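# Shelve each labelled carton on its named rack board

## Task

Move every carton onto the rack board written on its label (board A is the top board, board B the bottom one). Each must end up resting flat on its bottom face, inside the board's raised lip, and not stacked on another carton. If any carton drops, or slides downward by more than a few centimetres, the task fails.

## Robot and tools

ROBOT. Two UR-style six-joint arms, left_arm and right_arm. Each has a 140 mm two-finger Robotiq gripper and sits on its own carriage on one shared floor track. left_rail always carries left_arm and is the carriage on the +y side; right_rail carries right_arm. Image sides do not follow these names. The fingers of left_arm can fold: grip with the outer quarter of each pad, near the tip, for a firm hold, and do not jab its fingertips into surfaces. The fingers of right_arm are rigid.

FRAME. All positions use one frame fixed to the table. The table top is z = 0, +z is up, +x is the direction the arms face, and +y is to their left. The track runs along y at x = 0, and y = 0 is the track's middle. The table starts at x = 0.17 m. An arm's base is at x = 0, y = its carriage's position_m, z = 0.04. On the gripper, the fingers point along its +z axis and close along its y axis. end_effector_position is the spot between the pads when they are closed, and the fingertips reach about 33 mm past it. A camera block sticks out about 10 cm toward the gripper's +x.

execute_actions(actions, cameras). actions is a list holding one action, or empty to just read state and images. An action may contain these keys:
- rows: up to 15 rows, each run for one control step of 1/30 s. Every row has 18 numbers in [-1, 1]: first left_arm's nine, then right_arm's nine. For each arm the order is shoulder pan, shoulder lift, elbow, wrist 1, wrist 2, wrist 3, then gripper position, force_limit, speed. The six joint numbers are offsets from the Joint targets as they stood when the action began. They are not offsets from the previous row. Scaling is 1.0 = 1.481 rad for pan and lift, and 2.222 rad for the other four. The three gripper numbers are absolute commands. position +1 is fully open (140 mm), the pads touch at about -0.8, and -1 closes until blocked. force_limit -1..+1 gives roughly 14 to 58 N on a slow close. speed -1..+1 gives about 30 to 250 mm/s. An arm you want to leave alone gets 0 offsets plus its last gripper numbers repeated.
- steps: 1 to 450 control steps, 15 by default, and at least one per row. After the last row the arm keeps heading for that row's target.
- until: ends the action early. It uses rail fields, e.g. {"left_rail": {"position_status": ["!=", "moving"]}}, or {"all": {"status": "ended"}} / {"any": {"status": "ended"}}. Numbers need a comparison (=, !=, <, <=, >, >=).
- left_rail / right_rail: position_m is the absolute y place to drive to, in metres (left -0.8 to 1.5, right -1.5 to 0.8). speed_m_s is 0.01 to 1. acceleration_factor is 0.1 to 1, scaling 0.54 m/s2. {"stop": true} brakes the carriage. Let a drive finish before placing its gripper at a scene point; a moving carriage carries the arm's targets with it.
cameras takes names from cam_high, cam_low, cam_left_wrist, cam_right_wrist (all 896x504); [] means none and omitted means all.

move(target, speed, blend, stop_force, zero, blocking, cameras). target is one 18-number row in the same layout, or a list of up to 15 such rows. Every row is an offset from the same starting Joint targets. Gripper numbers are absolute. speed is the top joint speed in rad/s, 0.01 to 3.14, default 0.5. blend is a corner rounding in rad. stop_force (4 to 120 N, one value for both arms) ends an arm's path on contact; use a slow speed with it, and leave it out when pulling away from a contact. zero (default true) re-zeroes the force reading first. blocking=false returns early; call wait or stop before sending rows or another move. The result adds a move: line such as done, off_target, held, moving or fault, and may add limits=held.

wait(seconds 0 to 10) lets time run. stop brakes a running move; it does not stop carriages. zoom_image(camera, region [x0, y0, x1, y1] in pixels, at most 504x504) enlarges part of the latest image. zero_wrist_force(arm) re-zeroes one wrist sensor. read_manual gives licence text. finished_scene(scene 1 or 2) ends the scene for good; call it only once cartons are resting stably.

RESULTS. end_effector_position is in metres, with end_effector_quat_wxyz and velocities in m/s and rad/s; readings may be off by a few cm. Joint positions and Joint targets list, per arm, the rail in metres and then the six joints in radians. Joint torques are whole drive outputs, noisy and biased. Wrist force and torque are in the gripper's axes. object_status: 0 moving, 1 blocked while opening, 2 blocked while closing (a grip), 3 at the commanded place or pads closed. position_measured runs from about 3 (open) to 230 (pads touching). "joint sent to its limit" means a joint was clamped at its range end. "joint command not followed" means the clearance check altered that arm's targets. Rail status words: moving, done, contact_stop, time_out, stopped, stopped_with_arm, stopped_for_other_arm, stopped_for_other_carriage; position_answer is taken or not_taken. Camera calibration is given in OpenCV form, with T_world_to_cam mapping table-frame points.

TO GRIP: close with position -1 and confirm object_status 2. To squeeze harder, raise force_limit and shift position slightly, e.g. to -0.98.

AVOID. Do not drop cartons, release them while moving, or let any object leave the table. No fast hits or hard presses. Contact torque limits are pan/lift 306, elbow 139, wrist 1 41.7, wrist 2 37.7 and wrist 3 39.8 N m. About 150 N of outside force stops an arm for 10 s. The arms and carriages must not touch each other, so keep the carriages at least 0.78 m apart. Avoid long holds at full stretch, which heat the motors. Do not hold heavy cartons off-centre or twist stiff things.

Each tool is called as name(argument=value, ...), one argument or row to a line, values as JSON.

## Session

execute_actions(
  actions=[],
)

Scene clock: 0.00 s.
left_arm: end_effector_position=(+0.3563, +0.7786, +0.5790) position_measured=3 object_status=3 end_effector_quat_wxyz=(+0.000, +0.000, +1.000, +0.000) | right_arm: end_effector_position=(+0.3563, -0.6214, +0.5790) position_measured=3 object_status=3 end_effector_quat_wxyz=(+0.000, +0.000, +1.000, +0.000)
Joint positions: left_arm=[0.7 -0.281 -2.157 1.821 -1.235 -1.571 -0.28] | right_arm=[-0.7 -0.281 -2.157 1.821 -1.235 -1.571 -0.28]
Joint velocities: within noise
Joint torques (N m): no reading
Wrist force (N): no reading
Wrist torque (N m): no reading
Wrist force, peak (N): no reading
Joint targets: left_arm=[0.700 -0.280 -2.157 1.821 -1.235 -1.571 -0.281] | right_arm=[-0.700 -0.281 -2.157 1.821 -1.235 -1.571 -0.280]
Tool commands: left_gripper/position=+1.0 left_gripper/force_limit=+1.0 left_gripper/speed=+1.0 right_gripper/position=+1.0 right_gripper/force_limit=+1.0 right_gripper/speed=+1.0
left_rail: position_m=0.700 position_status=done
right_rail: position_m=-0.700 position_status=done

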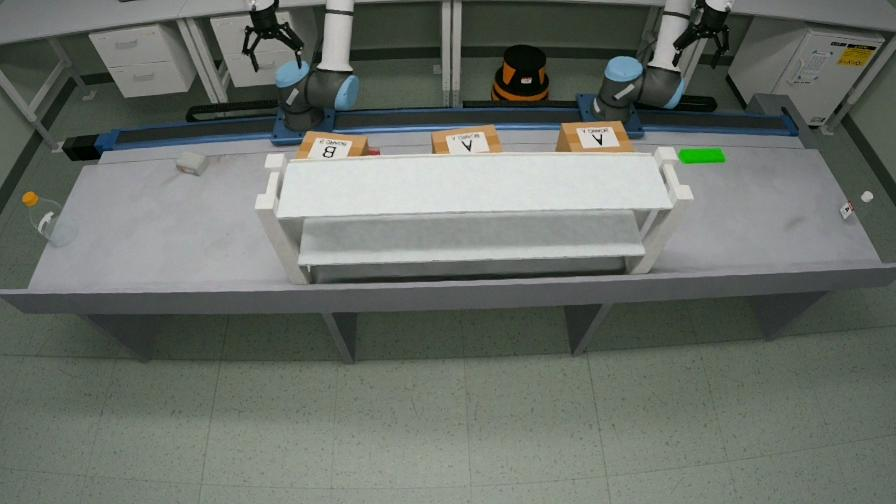

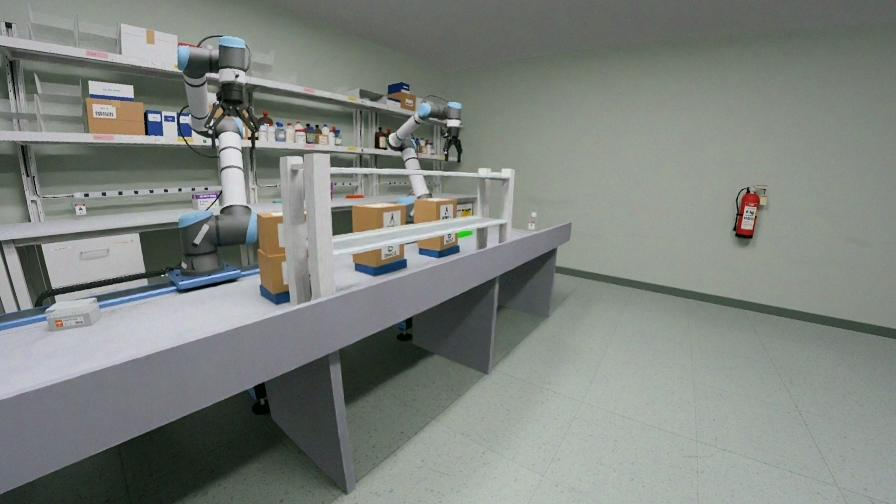

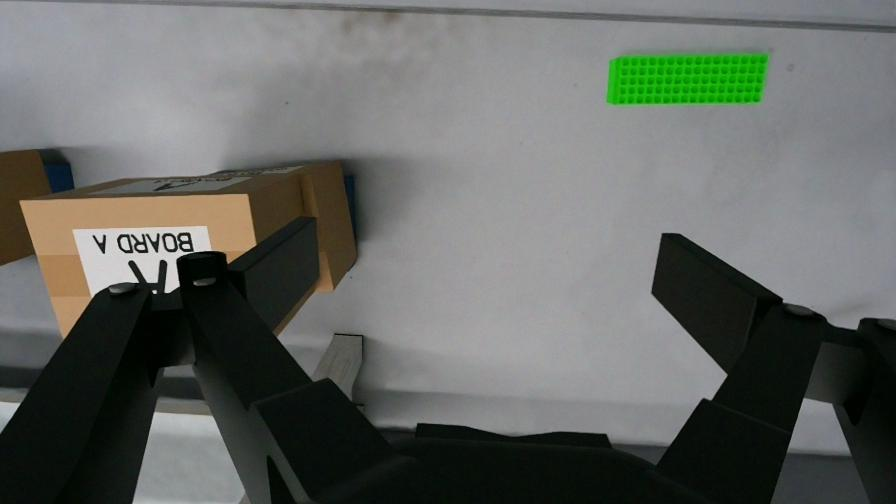

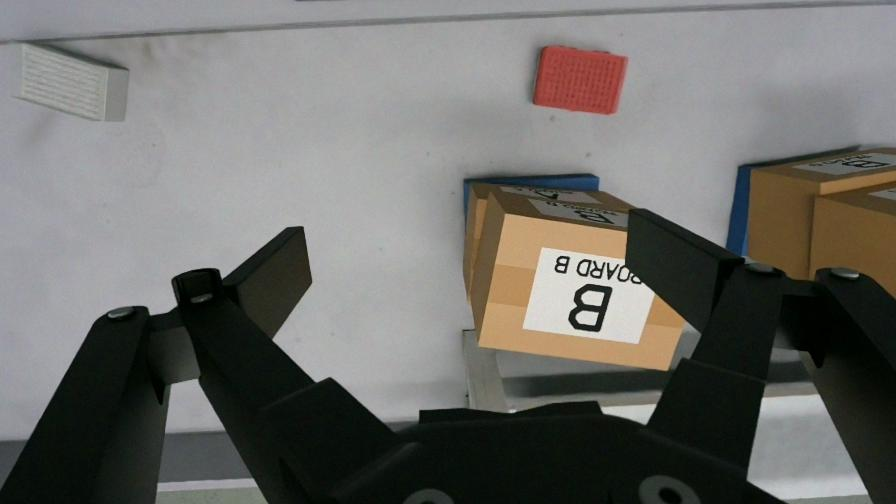

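zoom_image(
  camera="cam_low",
  region=[240, 140, 540, 320],
)

zoom_image(
  camera="cam_high",
  region=[240, 90, 720, 300],
)

zoom_image(
  camera="cam_right_wrist",
  region=[440, 130, 896, 400],
)

zoom_image(
  camera="cam_left_wrist",
  region=[0, 130, 400, 360],
)

Scaled by 1.680.

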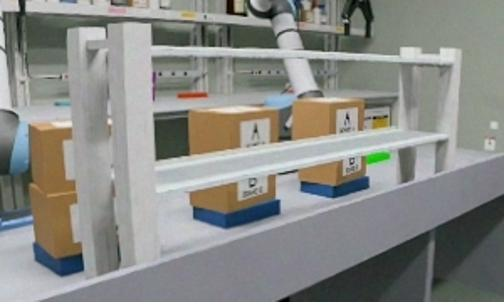

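Scaled by 1.050.

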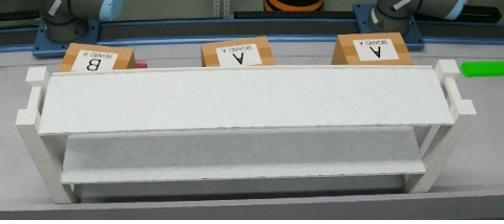

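Scaled by 1.105.

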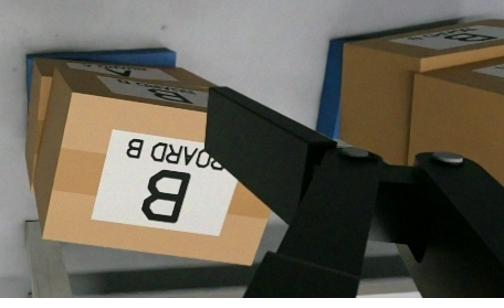

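Scaled by 1.260.

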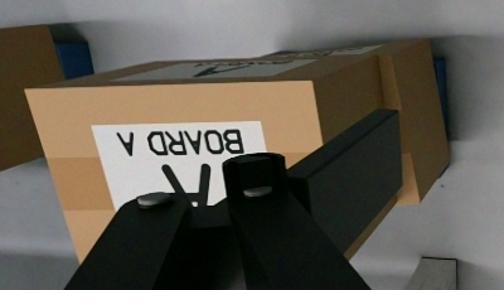

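move(
  target=[0,0,0,-0.405,0,0,1,1,1,0,0,0,-0.405,0,0,1,1,1],
  speed=0.8,
)

Scene clock: 51.97 s.
left_arm: end_effector_position=(+0.5691, +0.7173, +0.8017) position_measured=3 object_status=3 end_effector_quat_wxyz=(+0.418, +0.000, +0.900, -0.120) | right_arm: end_effector_position=(+0.5691, -0.6827, +0.8017) position_measured=3 object_status=3 end_effector_quat_wxyz=(+0.418, +0.000, +0.900, -0.120)
Joint positions: left_arm=[0.7 -0.28 -2.157 1.821 -2.135 -1.571 -0.28] | right_arm=[-0.7 -0.281 -2.157 1.821 -2.135 -1.571 -0.28]
Joint velocities: within noise
Joint torques (N m): left_arm=[1.39 4.25 -44.26 -7.69 -0.14 0.29] | right_arm=[2.28 4.26 -47 -7.28 -0.43 0.41]
Wrist force (N): left_arm=[-1.2 -0.9 0.4] | right_arm=[-1.3 0.3 -0.7]
Wrist torque (N m): left_arm=[-0.22 0.55 0.04] | right_arm=[0.18 0.42 0.30]
Wrist force, peak (N): left_arm=[-2.2 -1.9 0.0] | right_arm=[-2.5 0.0 -1.6]
Joint targets: left_arm=[0.700 -0.280 -2.157 1.821 -2.135 -1.571 -0.281] | right_arm=[-0.700 -0.281 -2.157 1.821 -2.135 -1.571 -0.280]
left_rail: position_m=0.700 position_status=done
right_rail: position_m=-0.700 position_status=done
move: done
camera_calibration:
cam_left_wrist: T_world_to_cam=[[0.115601, 0.95445, -0.275067, -0.521424], [0.394065, 0.21013, 0.894739, -1.08869], [0.911783, -0.211827, -0.351824, 0.102012], [0, 0, 0, 1]] pos_world=[0.39628, 0.748049, 0.86656]
cam_right_wrist: T_world_to_cam=[[0.12194, 0.979464, -0.160561, 0.739473], [0.359903, 0.107124, 0.926819, -0.874957], [0.924987, -0.170803, -0.339449, -0.189145], [0, 0, 0, 1]] pos_world=[0.399685, -0.662864, 0.865453]

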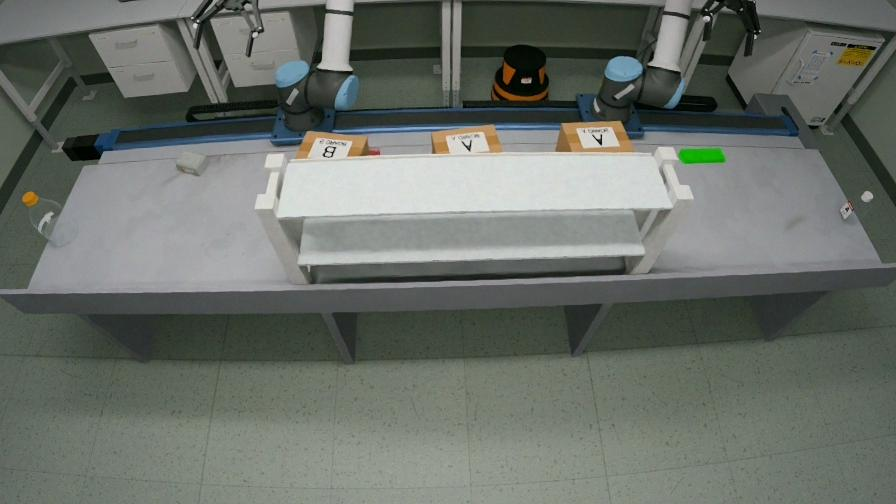

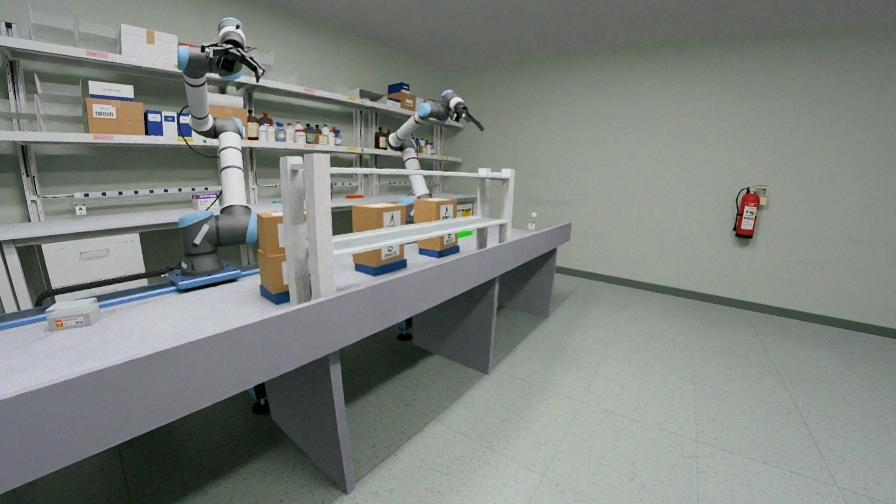

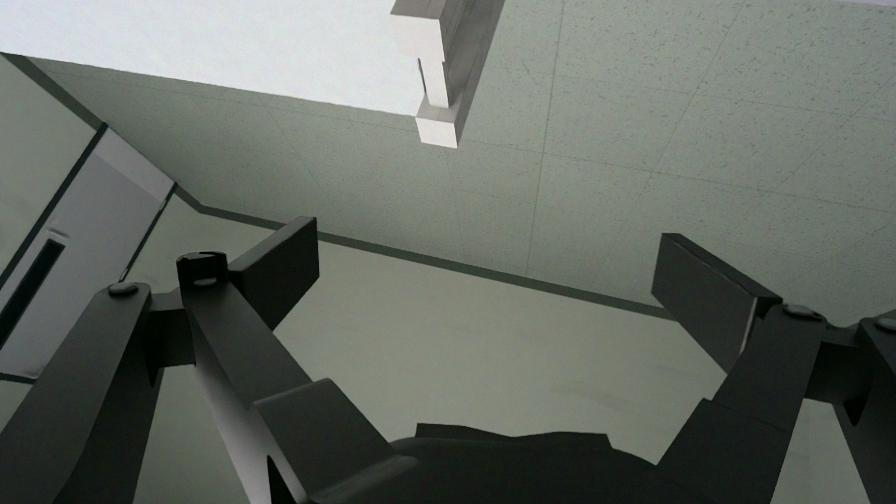

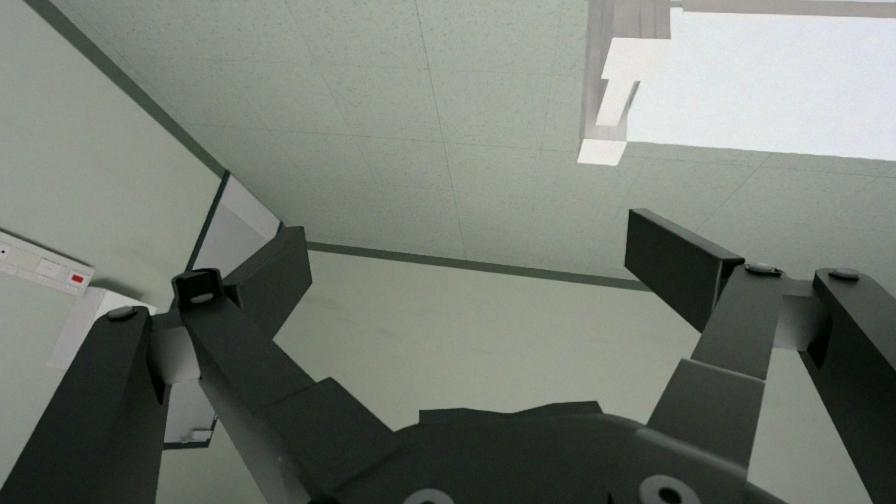

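move(
  target=[0,0,0,0.18,0,0,1,1,1,0,0,0,0.18,0,0,1,1,1],
  speed=0.8,
  cameras=[],
)

execute_actions(
  actions=[
    {"left_rail":{"position_m":0.25},"right_rail":{"position_m":-0.6},"steps":150,"until":{"all":{"status":"ended"}}},
  ],
  cameras=["cam_left_wrist","cam_right_wrist"],
)

Scene clock: 84.37 s.
left_arm: end_effector_position=(+0.4991, +0.7374, +0.6782) position_measured=3 object_status=3 end_effector_quat_wxyz=(+0.238, +0.000, +0.969, -0.069) | right_arm: end_effector_position=(+0.4991, -0.6626, +0.6782) position_measured=3 object_status=3 end_effector_quat_wxyz=(+0.238, +0.000, +0.969, -0.069)
Joint positions: left_arm=[0.7 -0.28 -2.157 1.821 -1.735 -1.571 -0.28] | right_arm=[-0.7 -0.281 -2.157 1.821 -1.735 -1.571 -0.28]
Joint velocities: within noise
Joint torques (N m): left_arm=[1.05 6.53 -42.83 -1.75 -0.19 0.24] | right_arm=[3.1 4.59 -44.69 -2.03 -0.38 0.29]
Wrist force (N): left_arm=[-0.5 -0.8 0.4] | right_arm=[-0.6 0.2 -0.2]
Wrist torque (N m): left_arm=[-0.20 0.30 0.03] | right_arm=[0.08 0.18 0.18]
Wrist force, peak (N): left_arm=[-2.1 -1.9 -0.1] | right_arm=[-2.2 0.0 -1.4]
Joint targets: left_arm=[0.700 -0.280 -2.157 1.821 -1.735 -1.571 -0.281] | right_arm=[-0.700 -0.281 -2.157 1.821 -1.735 -1.571 -0.280]
left_rail: position_m=0.700 position_status=done
right_rail: position_m=-0.700 position_status=done
move: done
No camera images: "cameras" was empty.

Scene clock: 86.47 s.
left_arm: end_effector_position=(+0.4991, +0.2875, +0.6781) position_measured=3 object_status=3 end_effector_quat_wxyz=(+0.238, +0.000, +0.969, -0.068) end_effector_velocity=(+0.001, -0.002, -0.001) end_effector_angular_velocity=(+0.000, +0.002, -0.001) | right_arm: end_effector_position=(+0.4991, -0.5626, +0.6781) position_measured=3 object_status=3 end_effector_quat_wxyz=(+0.238, +0.000, +0.969, -0.068)
Joint positions: left_arm=[0.25 -0.28 -2.157 1.821 -1.735 -1.571 -0.28] | right_arm=[-0.6 -0.281 -2.157 1.821 -1.735 -1.571 -0.28]
Joint velocities: left_arm=[-0.001 -0.001 0.002 0 0 -0.001 0] | right_arm=[within noise]
Joint torques (N m): left_arm=[1.28 7.55 -42.14 -2.63 -0.24 0.11] | right_arm=[2.43 5.47 -43.85 -2.93 -0.68 0.19]
Wrist force (N): left_arm=[-0.7 -0.9 0.3] | right_arm=[-0.8 0.4 -0.4]
Wrist torque (N m): left_arm=[-0.22 0.32 0.03] | right_arm=[0.14 0.23 0.18]
Wrist force, peak (N): left_arm=[-0.8 -2.2 0.3] | right_arm=[-0.8 1.5 -0.4]
Joint targets: left_arm=[0.250 -0.280 -2.157 1.821 -1.735 -1.571 -0.281] | right_arm=[-0.600 -0.281 -2.157 1.821 -1.735 -1.571 -0.280]
Tool commands: left_gripper/position=+1.0 left_gripper/force_limit=+1.0 left_gripper/speed=+1.0 right_gripper/position=+1.0 right_gripper/force_limit=+1.0 right_gripper/speed=+1.0
left_rail: position_m=0.250 position_status=done
right_rail: position_m=-0.600 position_status=done
camera_calibration:
cam_left_wrist: T_world_to_cam=[[0.0243273, 0.980766, -0.193667, -0.154314], [0.704421, 0.120645, 0.699454, -0.856975], [0.709366, -0.153439, -0.687937, 0.343534], [0, 0, 0, 1]] pos_world=[0.363734, 0.307447, 0.805859]
cam_right_wrist: T_world_to_cam=[[0.0735661, 0.99341, -0.08789, 0.593153], [0.68265, 0.0140862, 0.73061, -0.828485], [0.727033, -0.113746, -0.677115, 0.214056], [0, 0, 0, 1]] pos_world=[0.366303, -0.553226, 0.802372]
Images, in order (width x height): cam_left_wrist 896x504, cam_right_wrist 896x504.

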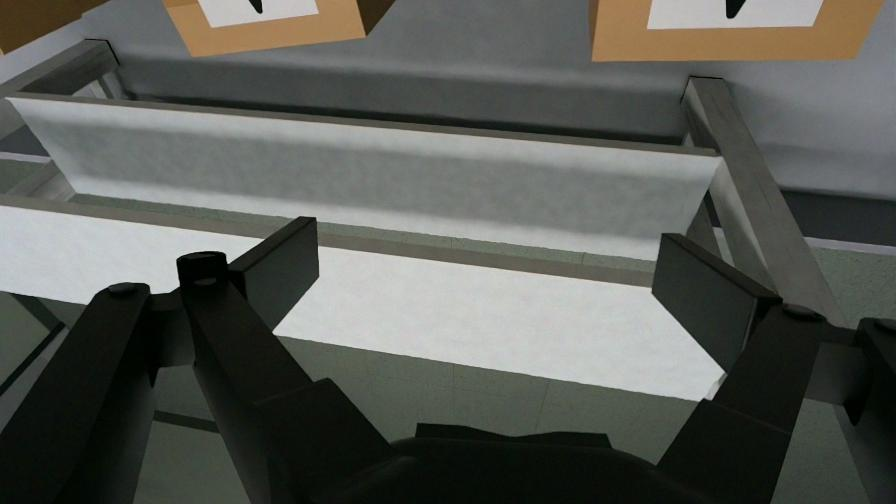

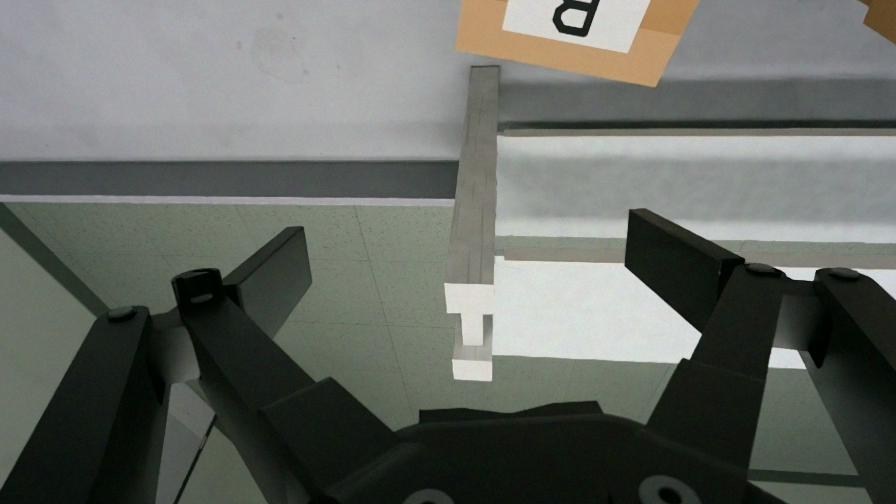

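zoom_image(
  camera="cam_right_wrist",
  region=[440, 110, 680, 390],
)

zoom_image(
  camera="cam_left_wrist",
  region=[560, 60, 760, 300],
)

execute_actions(
  actions=[],
  cameras=["cam_high","cam_low"],
)

zoom_image(
  camera="cam_low",
  region=[430, 150, 530, 270],
)

zoom_image(
  camera="cam_high",
  region=[560, 130, 720, 290],
)

zoom_image(
  camera="cam_low",
  region=[240, 140, 400, 320],
)

Scaled by 1.800.

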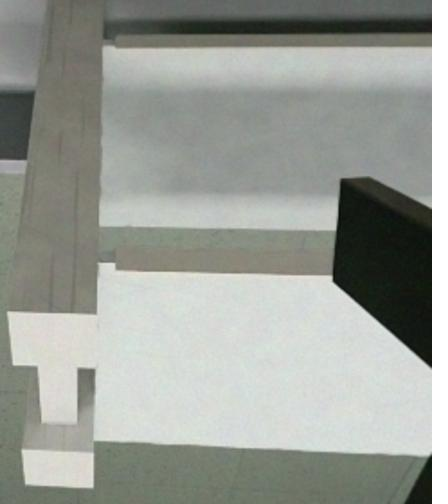

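Scaled by 2.100.

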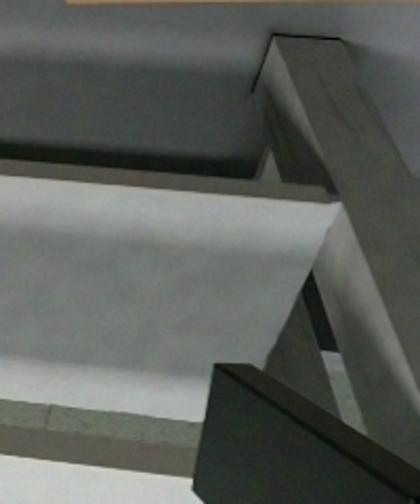

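Scene clock: 96.67 s.
left_arm: end_effector_position=(+0.4991, +0.2874, +0.6781) position_measured=3 object_status=3 end_effector_quat_wxyz=(+0.238, +0.000, +0.969, -0.068) | right_arm: end_effector_position=(+0.4991, -0.5626, +0.6781) position_measured=3 object_status=3 end_effector_quat_wxyz=(+0.238, +0.000, +0.969, -0.068)
Joint positions: left_arm=[0.25 -0.28 -2.157 1.821 -1.735 -1.571 -0.28] | right_arm=[-0.6 -0.281 -2.157 1.821 -1.735 -1.571 -0.28]
Joint velocities: within noise
Joint torques (N m): left_arm=[0.95 7.88 -42.75 -3.72 -0.15 0.21] | right_arm=[3.27 7.13 -44.4 -3.6 -0.57 -0.07]
Wrist force (N): left_arm=[-0.6 -0.9 0.2] | right_arm=[-0.4 0.3 -0.5]
Wrist torque (N m): left_arm=[-0.21 0.31 0.03] | right_arm=[0.11 0.15 0.19]
Wrist force, peak (N): left_arm=[-0.8 -1.0 0.6] | right_arm=[-0.8 0.2 -0.8]
Joint targets: left_arm=[0.250 -0.280 -2.157 1.821 -1.735 -1.571 -0.281] | right_arm=[-0.600 -0.281 -2.157 1.821 -1.735 -1.571 -0.280]
Tool commands: left_gripper/position=+1.0 left_gripper/force_limit=+1.0 left_gripper/speed=+1.0 right_gripper/position=+1.0 right_gripper/force_limit=+1.0 right_gripper/speed=+1.0
left_rail: position_m=0.250 position_status=done
right_rail: position_m=-0.600 position_status=done
Images, in order (width x height): cam_high 896x504, cam_low 896x504.

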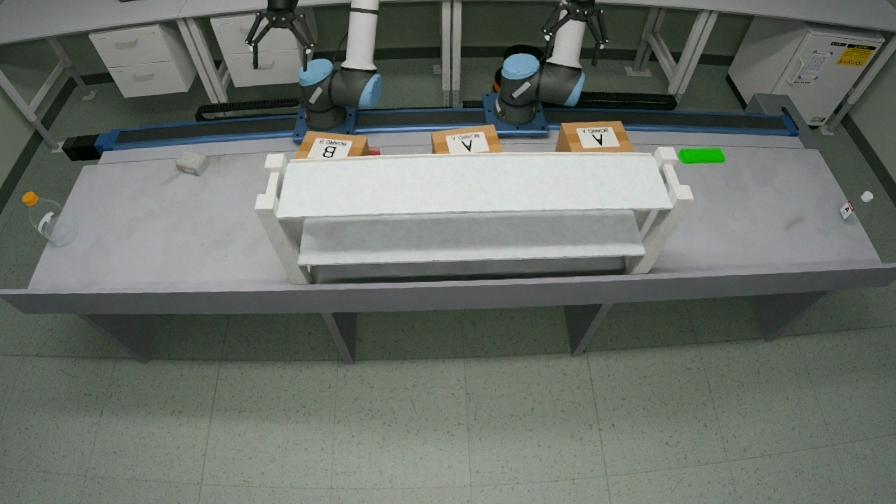

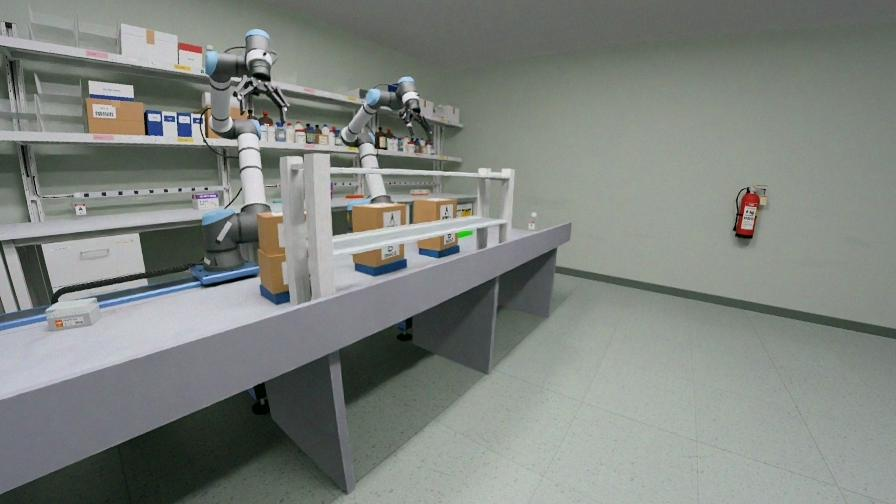

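Scaled by 4.200.

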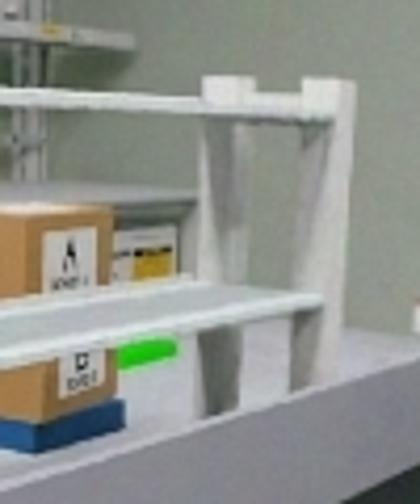

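Scaled by 3.150.

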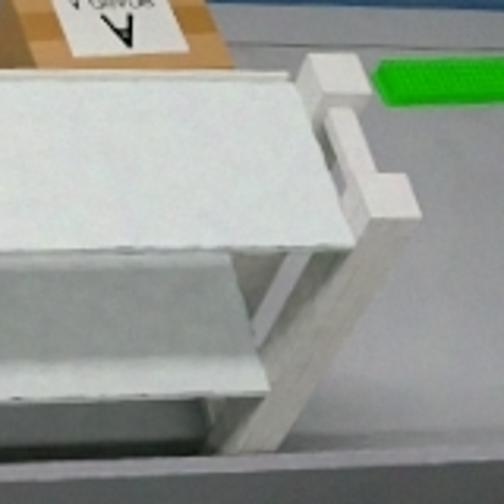

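Scaled by 2.800.

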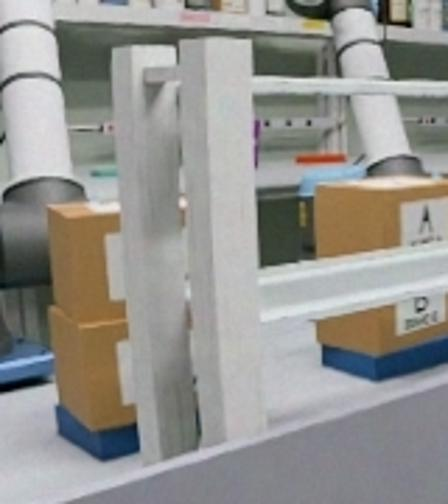

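move(
  target=[0,0,0,0.225,0,0,1,1,1,0,0,0,0.225,0,0,1,1,1],
  speed=0.8,
  cameras=[],
)

execute_actions(
  actions=[
    {"left_rail":{"position_m":0.38},"right_rail":{"position_m":-0.56},"steps":150,"until":{"all":{"status":"ended"}}},
  ],
  cameras=["cam_left_wrist","cam_right_wrist"],
)

zoom_image(
  camera="cam_left_wrist",
  region=[250, 100, 650, 400],
)

zoom_image(
  camera="cam_right_wrist",
  region=[250, 100, 650, 400],
)

Scene clock: 132.03 s.
left_arm: end_effector_position=(+0.3564, +0.3286, +0.5790) position_measured=3 object_status=3 end_effector_quat_wxyz=(+0.000, +0.000, +1.000, +0.000) | right_arm: end_effector_position=(+0.3564, -0.5214, +0.5790) position_measured=3 object_status=3 end_effector_quat_wxyz=(+0.000, +0.000, +1.000, +0.000)
Joint positions: left_arm=[0.25 -0.281 -2.157 1.821 -1.235 -1.571 -0.28] | right_arm=[-0.6 -0.281 -2.157 1.821 -1.235 -1.571 -0.28]
Joint velocities: within noise
Joint torques (N m): left_arm=[0.78 10.51 -41.75 -1.29 -0.18 -0.11] | right_arm=[2.64 9.78 -44.01 -1.61 -0.32 0.09]
Wrist force (N): left_arm=[-0.2 -0.3 0.0] | right_arm=[0.0 0.0 0.1]
Wrist torque (N m): left_arm=[-0.06 0.04 0.00] | right_arm=[0.00 0.00 0.00]
Wrist force, peak (N): left_arm=[-1.9 -1.1 -0.4] | right_arm=[-1.6 -0.2 -1.3]
Joint targets: left_arm=[0.250 -0.280 -2.157 1.821 -1.235 -1.571 -0.281] | right_arm=[-0.600 -0.281 -2.157 1.821 -1.235 -1.571 -0.280]
left_rail: position_m=0.250 position_status=done
right_rail: position_m=-0.600 position_status=done
move: done
No camera images: "cameras" was empty.

Scene clock: 133.30 s.
left_arm: end_effector_position=(+0.3563, +0.4585, +0.5790) position_measured=3 object_status=3 end_effector_quat_wxyz=(+0.000, +0.000, +1.000, +0.000) end_effector_velocity=(+0.000, +0.001, -0.001) end_effector_angular_velocity=(+0.000, +0.001, +0.000) | right_arm: end_effector_position=(+0.3563, -0.4814, +0.5790) position_measured=3 object_status=3 end_effector_quat_wxyz=(+0.000, +0.000, +1.000, +0.000)
Joint positions: left_arm=[0.38 -0.281 -2.157 1.821 -1.235 -1.571 -0.28] | right_arm=[-0.56 -0.281 -2.157 1.821 -1.235 -1.571 -0.28]
Joint velocities: left_arm=[0.001 0 0 0.001 0 0 0] | right_arm=[within noise]
Joint torques (N m): left_arm=[0.79 12.54 -43.07 -1.83 -0.25 0.08] | right_arm=[4.08 12.35 -45.48 -2.05 -0.36 0.19]
Wrist force (N): left_arm=[0.1 -0.3 0.0] | right_arm=[-0.2 -0.1 0.0]
Wrist torque (N m): left_arm=[-0.07 -0.01 0.00] | right_arm=[-0.02 0.05 0.00]
Wrist force, peak (N): left_arm=[0.1 -2.3 -0.1] | right_arm=[0.0 -1.4 -0.1]
Joint targets: left_arm=[0.380 -0.280 -2.157 1.821 -1.235 -1.571 -0.281] | right_arm=[-0.560 -0.281 -2.157 1.821 -1.235 -1.571 -0.280]
Tool commands: left_gripper/position=+1.0 left_gripper/force_limit=+1.0 left_gripper/speed=+1.0 right_gripper/position=+1.0 right_gripper/force_limit=+1.0 right_gripper/speed=+1.0
left_rail: position_m=0.380 position_status=done
right_rail: position_m=-0.560 position_status=done
camera_calibration:
cam_left_wrist: T_world_to_cam=[[-0.0357077, 0.998056, -0.0510767, -0.406845], [0.950935, 0.04965, 0.30538, -0.534767], [0.307322, -0.0376662, -0.95086, 0.645219], [0, 0, 0, 1]] pos_world=[0.295712, 0.456908, 0.756039]
cam_right_wrist: T_world_to_cam=[[0.0571098, 0.998152, 0.0207618, 0.459584], [0.942492, -0.0607614, 0.32866, -0.555612], [0.329314, 0.000798173, -0.94422, 0.611432], [0, 0, 0, 1]] pos_world=[0.29606, -0.492983, 0.750392]
Images, in order (width x height): cam_left_wrist 896x504, cam_right_wrist 896x504.

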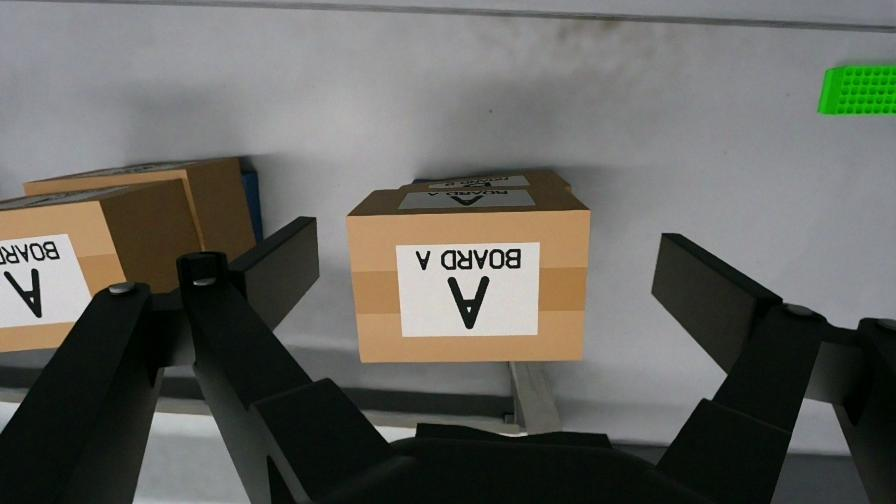

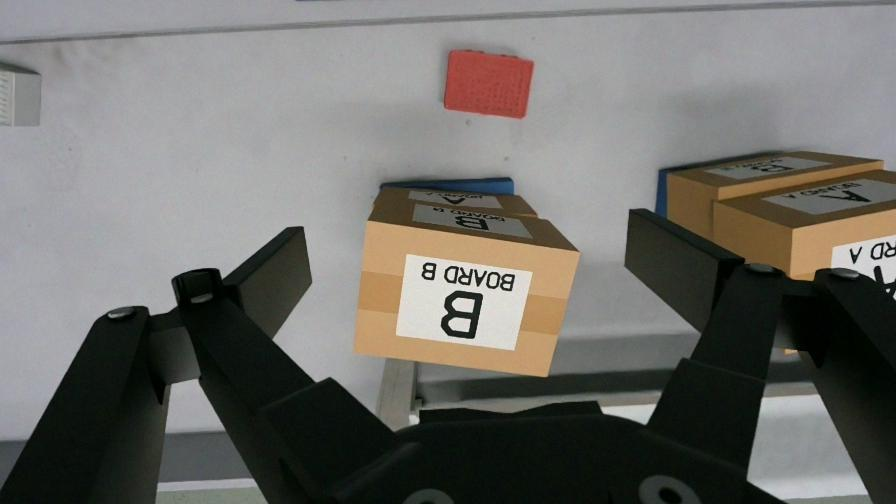

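Scaled by 1.260.

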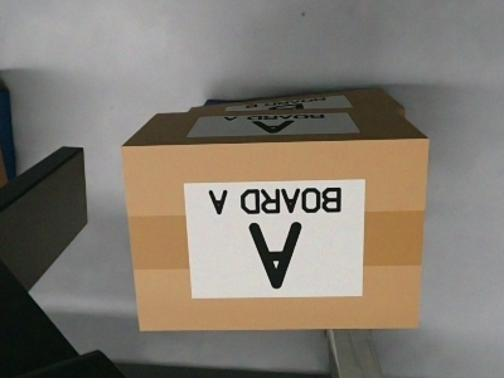

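Scaled by 1.260.

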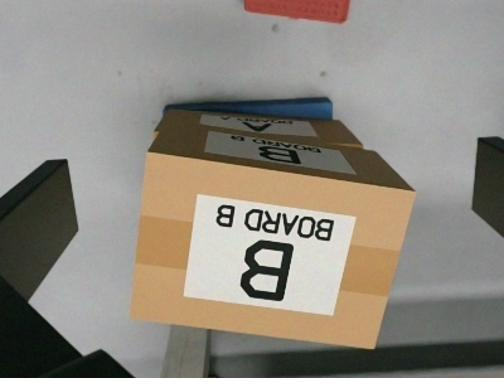

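move(
  target=[0,0,0,0.707,1,-0.5806,1,1,1,0,0,0,0.707,1,0.8335,1,1,1],
  speed=0.8,
  cameras=[],
)

move(
  target=[-0.9754,0.0277,0.1919,-0.2104,-0.3622,0,1,1,1,0.5294,0.0277,0.1919,-0.2104,0.6404,0,1,1,1],
  speed=0.8,
  cameras=[],
)

execute_actions(
  actions=[
    {"left_rail":{"position_m":0.908},"right_rail":{"position_m":0.008},"steps":250,"until":{"all":{"status":"ended"}}},
  ],
)

Scene clock: 249.57 s.
left_arm: end_effector_position=(+0.5145, +0.6950, +0.7997) position_measured=3 object_status=3 end_effector_quat_wxyz=(+0.317, +0.318, +0.632, +0.632) | right_arm: end_effector_position=(+0.5145, -0.2450, +0.7997) position_measured=3 object_status=3 end_effector_quat_wxyz=(+0.632, -0.632, +0.318, -0.317)
Joint positions: left_arm=[0.38 -0.281 -2.157 1.821 0.336 0.651 -1.57] | right_arm=[-0.56 -0.281 -2.157 1.821 0.336 0.651 1.571]
Joint velocities: within noise
Joint torques (N m): left_arm=[1.18 17.35 -46.94 0.57 1.62 -2.72] | right_arm=[2.78 9.68 -47.81 0.79 1.43 4.41]
Wrist force (N): left_arm=[0.8 0.0 1.1] | right_arm=[-1.8 0.0 -1.4]
Wrist torque (N m): left_arm=[0.60 -0.34 -0.13] | right_arm=[0.15 0.67 0.16]
Wrist force, peak (N): left_arm=[0.6 -2.7 -0.6] | right_arm=[-0.1 -2.7 -0.4]
Joint targets: left_arm=[0.380 -0.280 -2.157 1.821 0.336 0.651 -1.571] | right_arm=[-0.560 -0.281 -2.157 1.821 0.336 0.651 1.571]
left_rail: position_m=0.380 position_status=done
right_rail: position_m=-0.560 position_status=done
move: done
No camera images: "cameras" was empty.

Scene clock: 252.03 s.
left_arm: end_effector_position=(+0.4744, +0.1069, +0.5499) position_measured=3 object_status=3 end_effector_quat_wxyz=(+0.500, +0.500, +0.500, +0.500) | right_arm: end_effector_position=(+0.4746, -0.2871, +0.5499) position_measured=3 object_status=3 end_effector_quat_wxyz=(+0.500, -0.500, +0.500, -0.500)
Joint positions: left_arm=[0.38 -1.725 -2.116 2.247 -0.132 -0.154 -1.571] | right_arm=[-0.56 0.504 -2.116 2.247 -0.132 2.074 1.571]
Joint velocities: within noise
Joint torques (N m): left_arm=[-9.63 17.92 -36.8 -1.34 -1.79 -2.04] | right_arm=[17.87 15.07 -41.59 -4.09 1.2 4.63]
Wrist force (N): left_arm=[1.0 0.2 0.6] | right_arm=[-1.5 0.3 -1.4]
Wrist torque (N m): left_arm=[0.67 -0.36 -0.13] | right_arm=[0.22 0.61 0.16]
Wrist force, peak (N): left_arm=[3.3 0.8 1.2] | right_arm=[-1.6 1.6 -2.5]
Joint targets: left_arm=[0.380 -1.725 -2.116 2.247 -0.132 -0.154 -1.571] | right_arm=[-0.560 0.504 -2.116 2.247 -0.132 2.074 1.571]
left_rail: position_m=0.380 position_status=done
right_rail: position_m=-0.560 position_status=done
move: done
No camera images: "cameras" was empty.

Scene clock: 254.37 s.
left_arm: end_effector_position=(+0.4743, +0.6348, +0.5498) position_measured=3 object_status=3 end_effector_quat_wxyz=(+0.500, +0.500, +0.500, +0.500) | right_arm: end_effector_position=(+0.4746, +0.2808, +0.5498) position_measured=3 object_status=3 end_effector_quat_wxyz=(+0.500, -0.500, +0.500, -0.500) end_effector_velocity=(-0.001, +0.002, +0.000) end_effector_angular_velocity=(+0.001, +0.000, +0.002)
Joint positions: left_arm=[0.908 -1.725 -2.116 2.247 -0.132 -0.154 -1.571] | right_arm=[0.008 0.504 -2.116 2.247 -0.132 2.074 1.571]
Joint velocities: left_arm=[within noise] | right_arm=[0.001 0.001 -0.001 0 0 -0.001 0.001]
Joint torques (N m): left_arm=[5.52 -9.14 -41.31 2.36 0.32 -0.05] | right_arm=[13.21 4.15 -49.71 -3.12 0.62 4.41]
Wrist force (N): left_arm=[1.1 0.2 0.7] | right_arm=[-1.4 0.2 -1.4]
Wrist torque (N m): left_arm=[0.67 -0.38 -0.13] | right_arm=[0.19 0.57 0.16]
Wrist force, peak (N): left_arm=[2.1 0.4 0.8] | right_arm=[-2.7 0.2 -1.7]
Joint targets: left_arm=[0.908 -1.725 -2.116 2.247 -0.132 -0.154 -1.571] | right_arm=[0.008 0.504 -2.116 2.247 -0.132 2.074 1.571]
Tool commands: left_gripper/position=+1.0 left_gripper/force_limit=+1.0 left_gripper/speed=+1.0 right_gripper/position=+1.0 right_gripper/force_limit=+1.0 right_gripper/speed=+1.0
left_rail: position_m=0.908 position_status=done
right_rail: position_m=0.008 position_status=done
camera_calibration:
cam_left_wrist: T_world_to_cam=[[0.0510462, 0.0354724, 0.998066, -0.586997], [-0.306201, -0.950682, 0.049449, 0.725133], [0.950597, -0.308133, -0.037667, -0.0477172], [0, 0, 0, 1]] pos_world=[0.29736, 0.69549, 0.548208]
cam_right_wrist: T_world_to_cam=[[-0.020815, 0.057828, -0.99811, 0.553784], [-0.328954, 0.942344, 0.0614573, -0.142502], [0.944117, 0.329611, -0.000592109, -0.358597], [0, 0, 0, 1]] pos_world=[0.303208, 0.220459, 0.561283]

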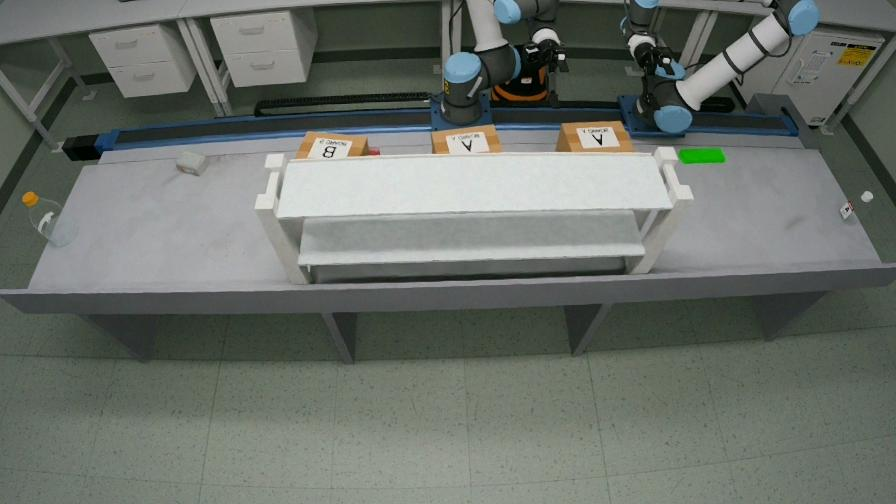

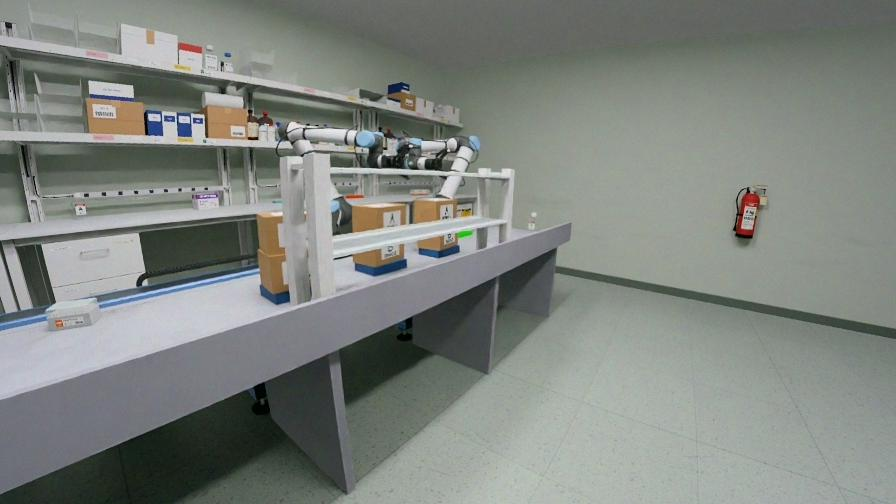

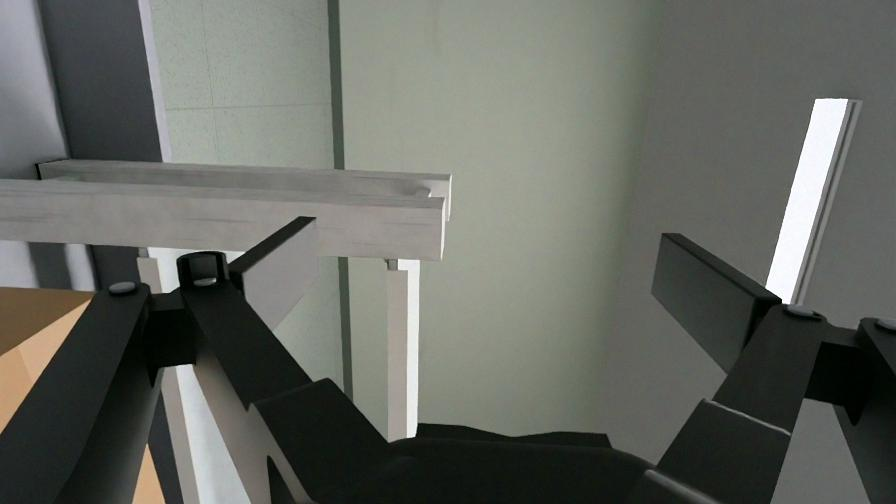

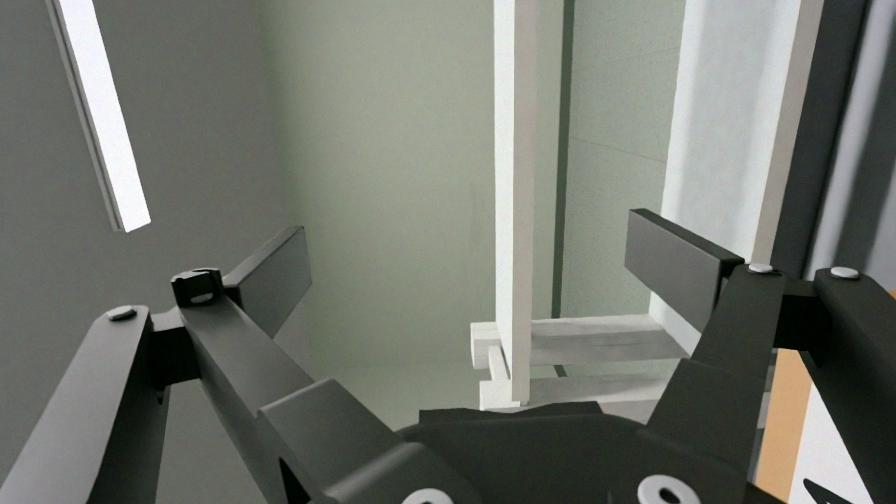

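move(
  target=[-0.0806,0.2132,0.1854,-0.3270,-0.0538,0,-0.03,1,1,0.0417,0.2132,0.1854,-0.3270,0.0281,0,-0.03,1,1],
  speed=0.4,
)

zoom_image(
  camera="cam_high",
  region=[500, 60, 720, 200],
)

Scene clock: 287.13 s.
left_arm: end_effector_position=(+0.4450, +0.6354, +0.2648) position_measured=132 object_status=3 end_effector_quat_wxyz=(+0.500, +0.500, +0.499, +0.500) | right_arm: end_effector_position=(+0.4448, +0.2803, +0.2644) position_measured=132 object_status=3 end_effector_quat_wxyz=(+0.500, -0.500, +0.500, -0.500)
Joint positions: left_arm=[0.908 -1.845 -1.8 2.659 -0.858 -0.273 -1.571] | right_arm=[0.008 0.565 -1.8 2.659 -0.858 2.137 1.571]
Joint velocities: within noise
Joint torques (N m): left_arm=[-9.16 8.62 -21.22 -1.17 -1.89 1.58] | right_arm=[17.82 4.86 -25.59 -4.13 1.51 4.37]
Wrist force (N): left_arm=[0.7 0.1 0.4] | right_arm=[-1.4 -0.1 -1.2]
Wrist torque (N m): left_arm=[0.70 -0.34 -0.11] | right_arm=[0.08 0.56 0.15]
Wrist force, peak (N): left_arm=[1.2 2.2 0.9] | right_arm=[-1.4 -1.8 -1.9]
Joint targets: left_arm=[0.908 -1.845 -1.800 2.659 -0.858 -0.273 -1.571] | right_arm=[0.008 0.565 -1.800 2.659 -0.858 2.137 1.571]
left_rail: position_m=0.908 position_status=done
right_rail: position_m=0.008 position_status=done
move: done
camera_calibration:
cam_left_wrist: T_world_to_cam=[[0.0507919, 0.0344039, 0.998117, -0.300273], [-0.306037, -0.950791, 0.0483462, 0.731203], [0.950664, -0.307917, -0.0377636, -0.0304331], [0, 0, 0, 1]] pos_world=[0.267958, 0.696181, 0.263207]
cam_right_wrist: T_world_to_cam=[[-0.021721, 0.0572085, -0.998126, 0.268907], [-0.32827, 0.942601, 0.0611698, -0.134658], [0.944334, 0.328984, -0.00169435, -0.330151], [0, 0, 0, 1]] pos_world=[0.27341, 0.220159, 0.276081]

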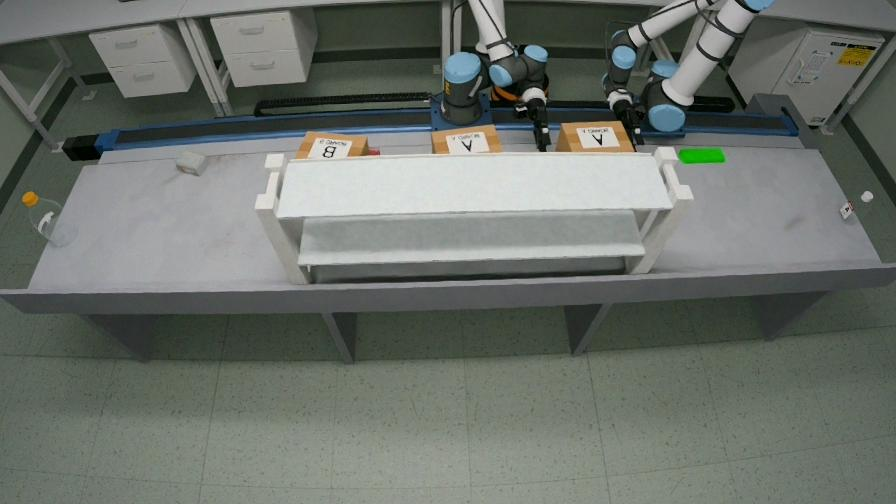

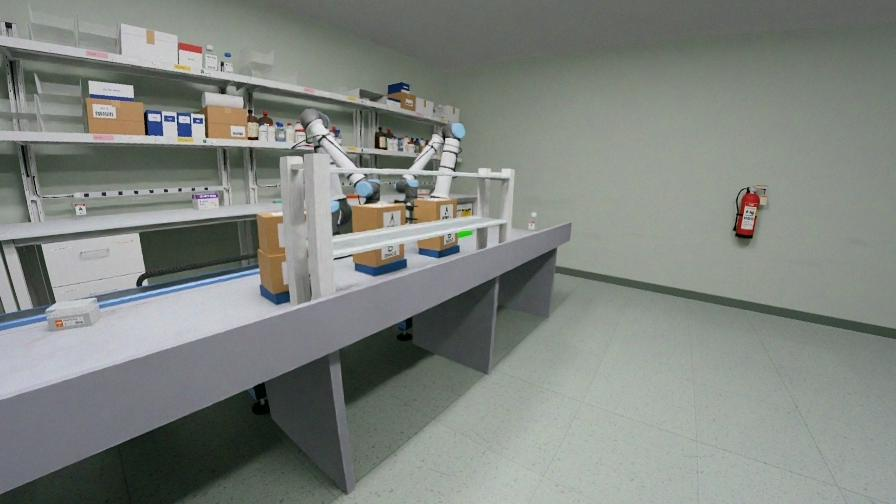

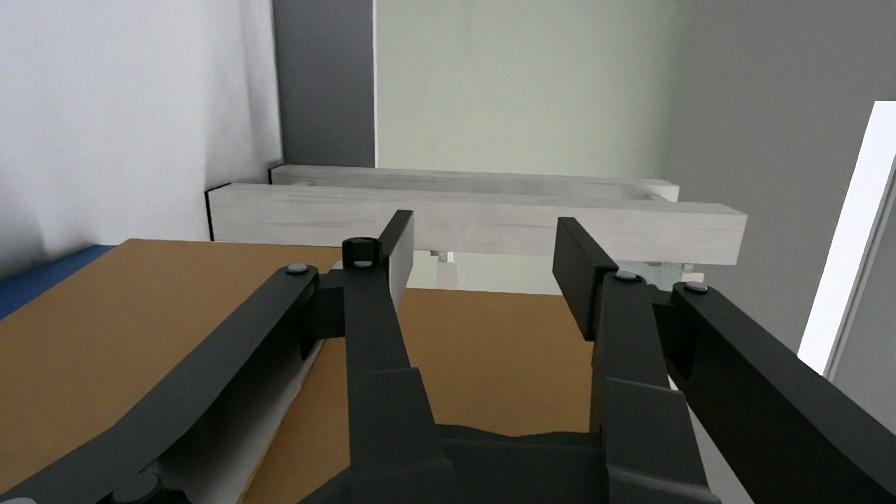

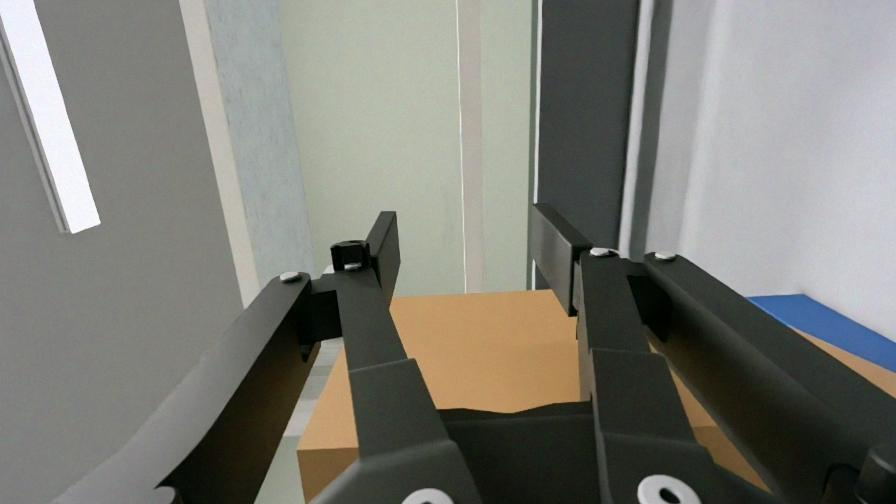

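Scaled by 2.291.

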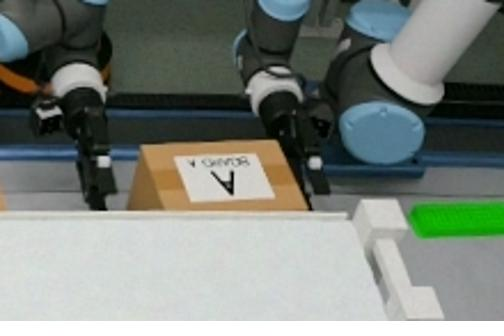

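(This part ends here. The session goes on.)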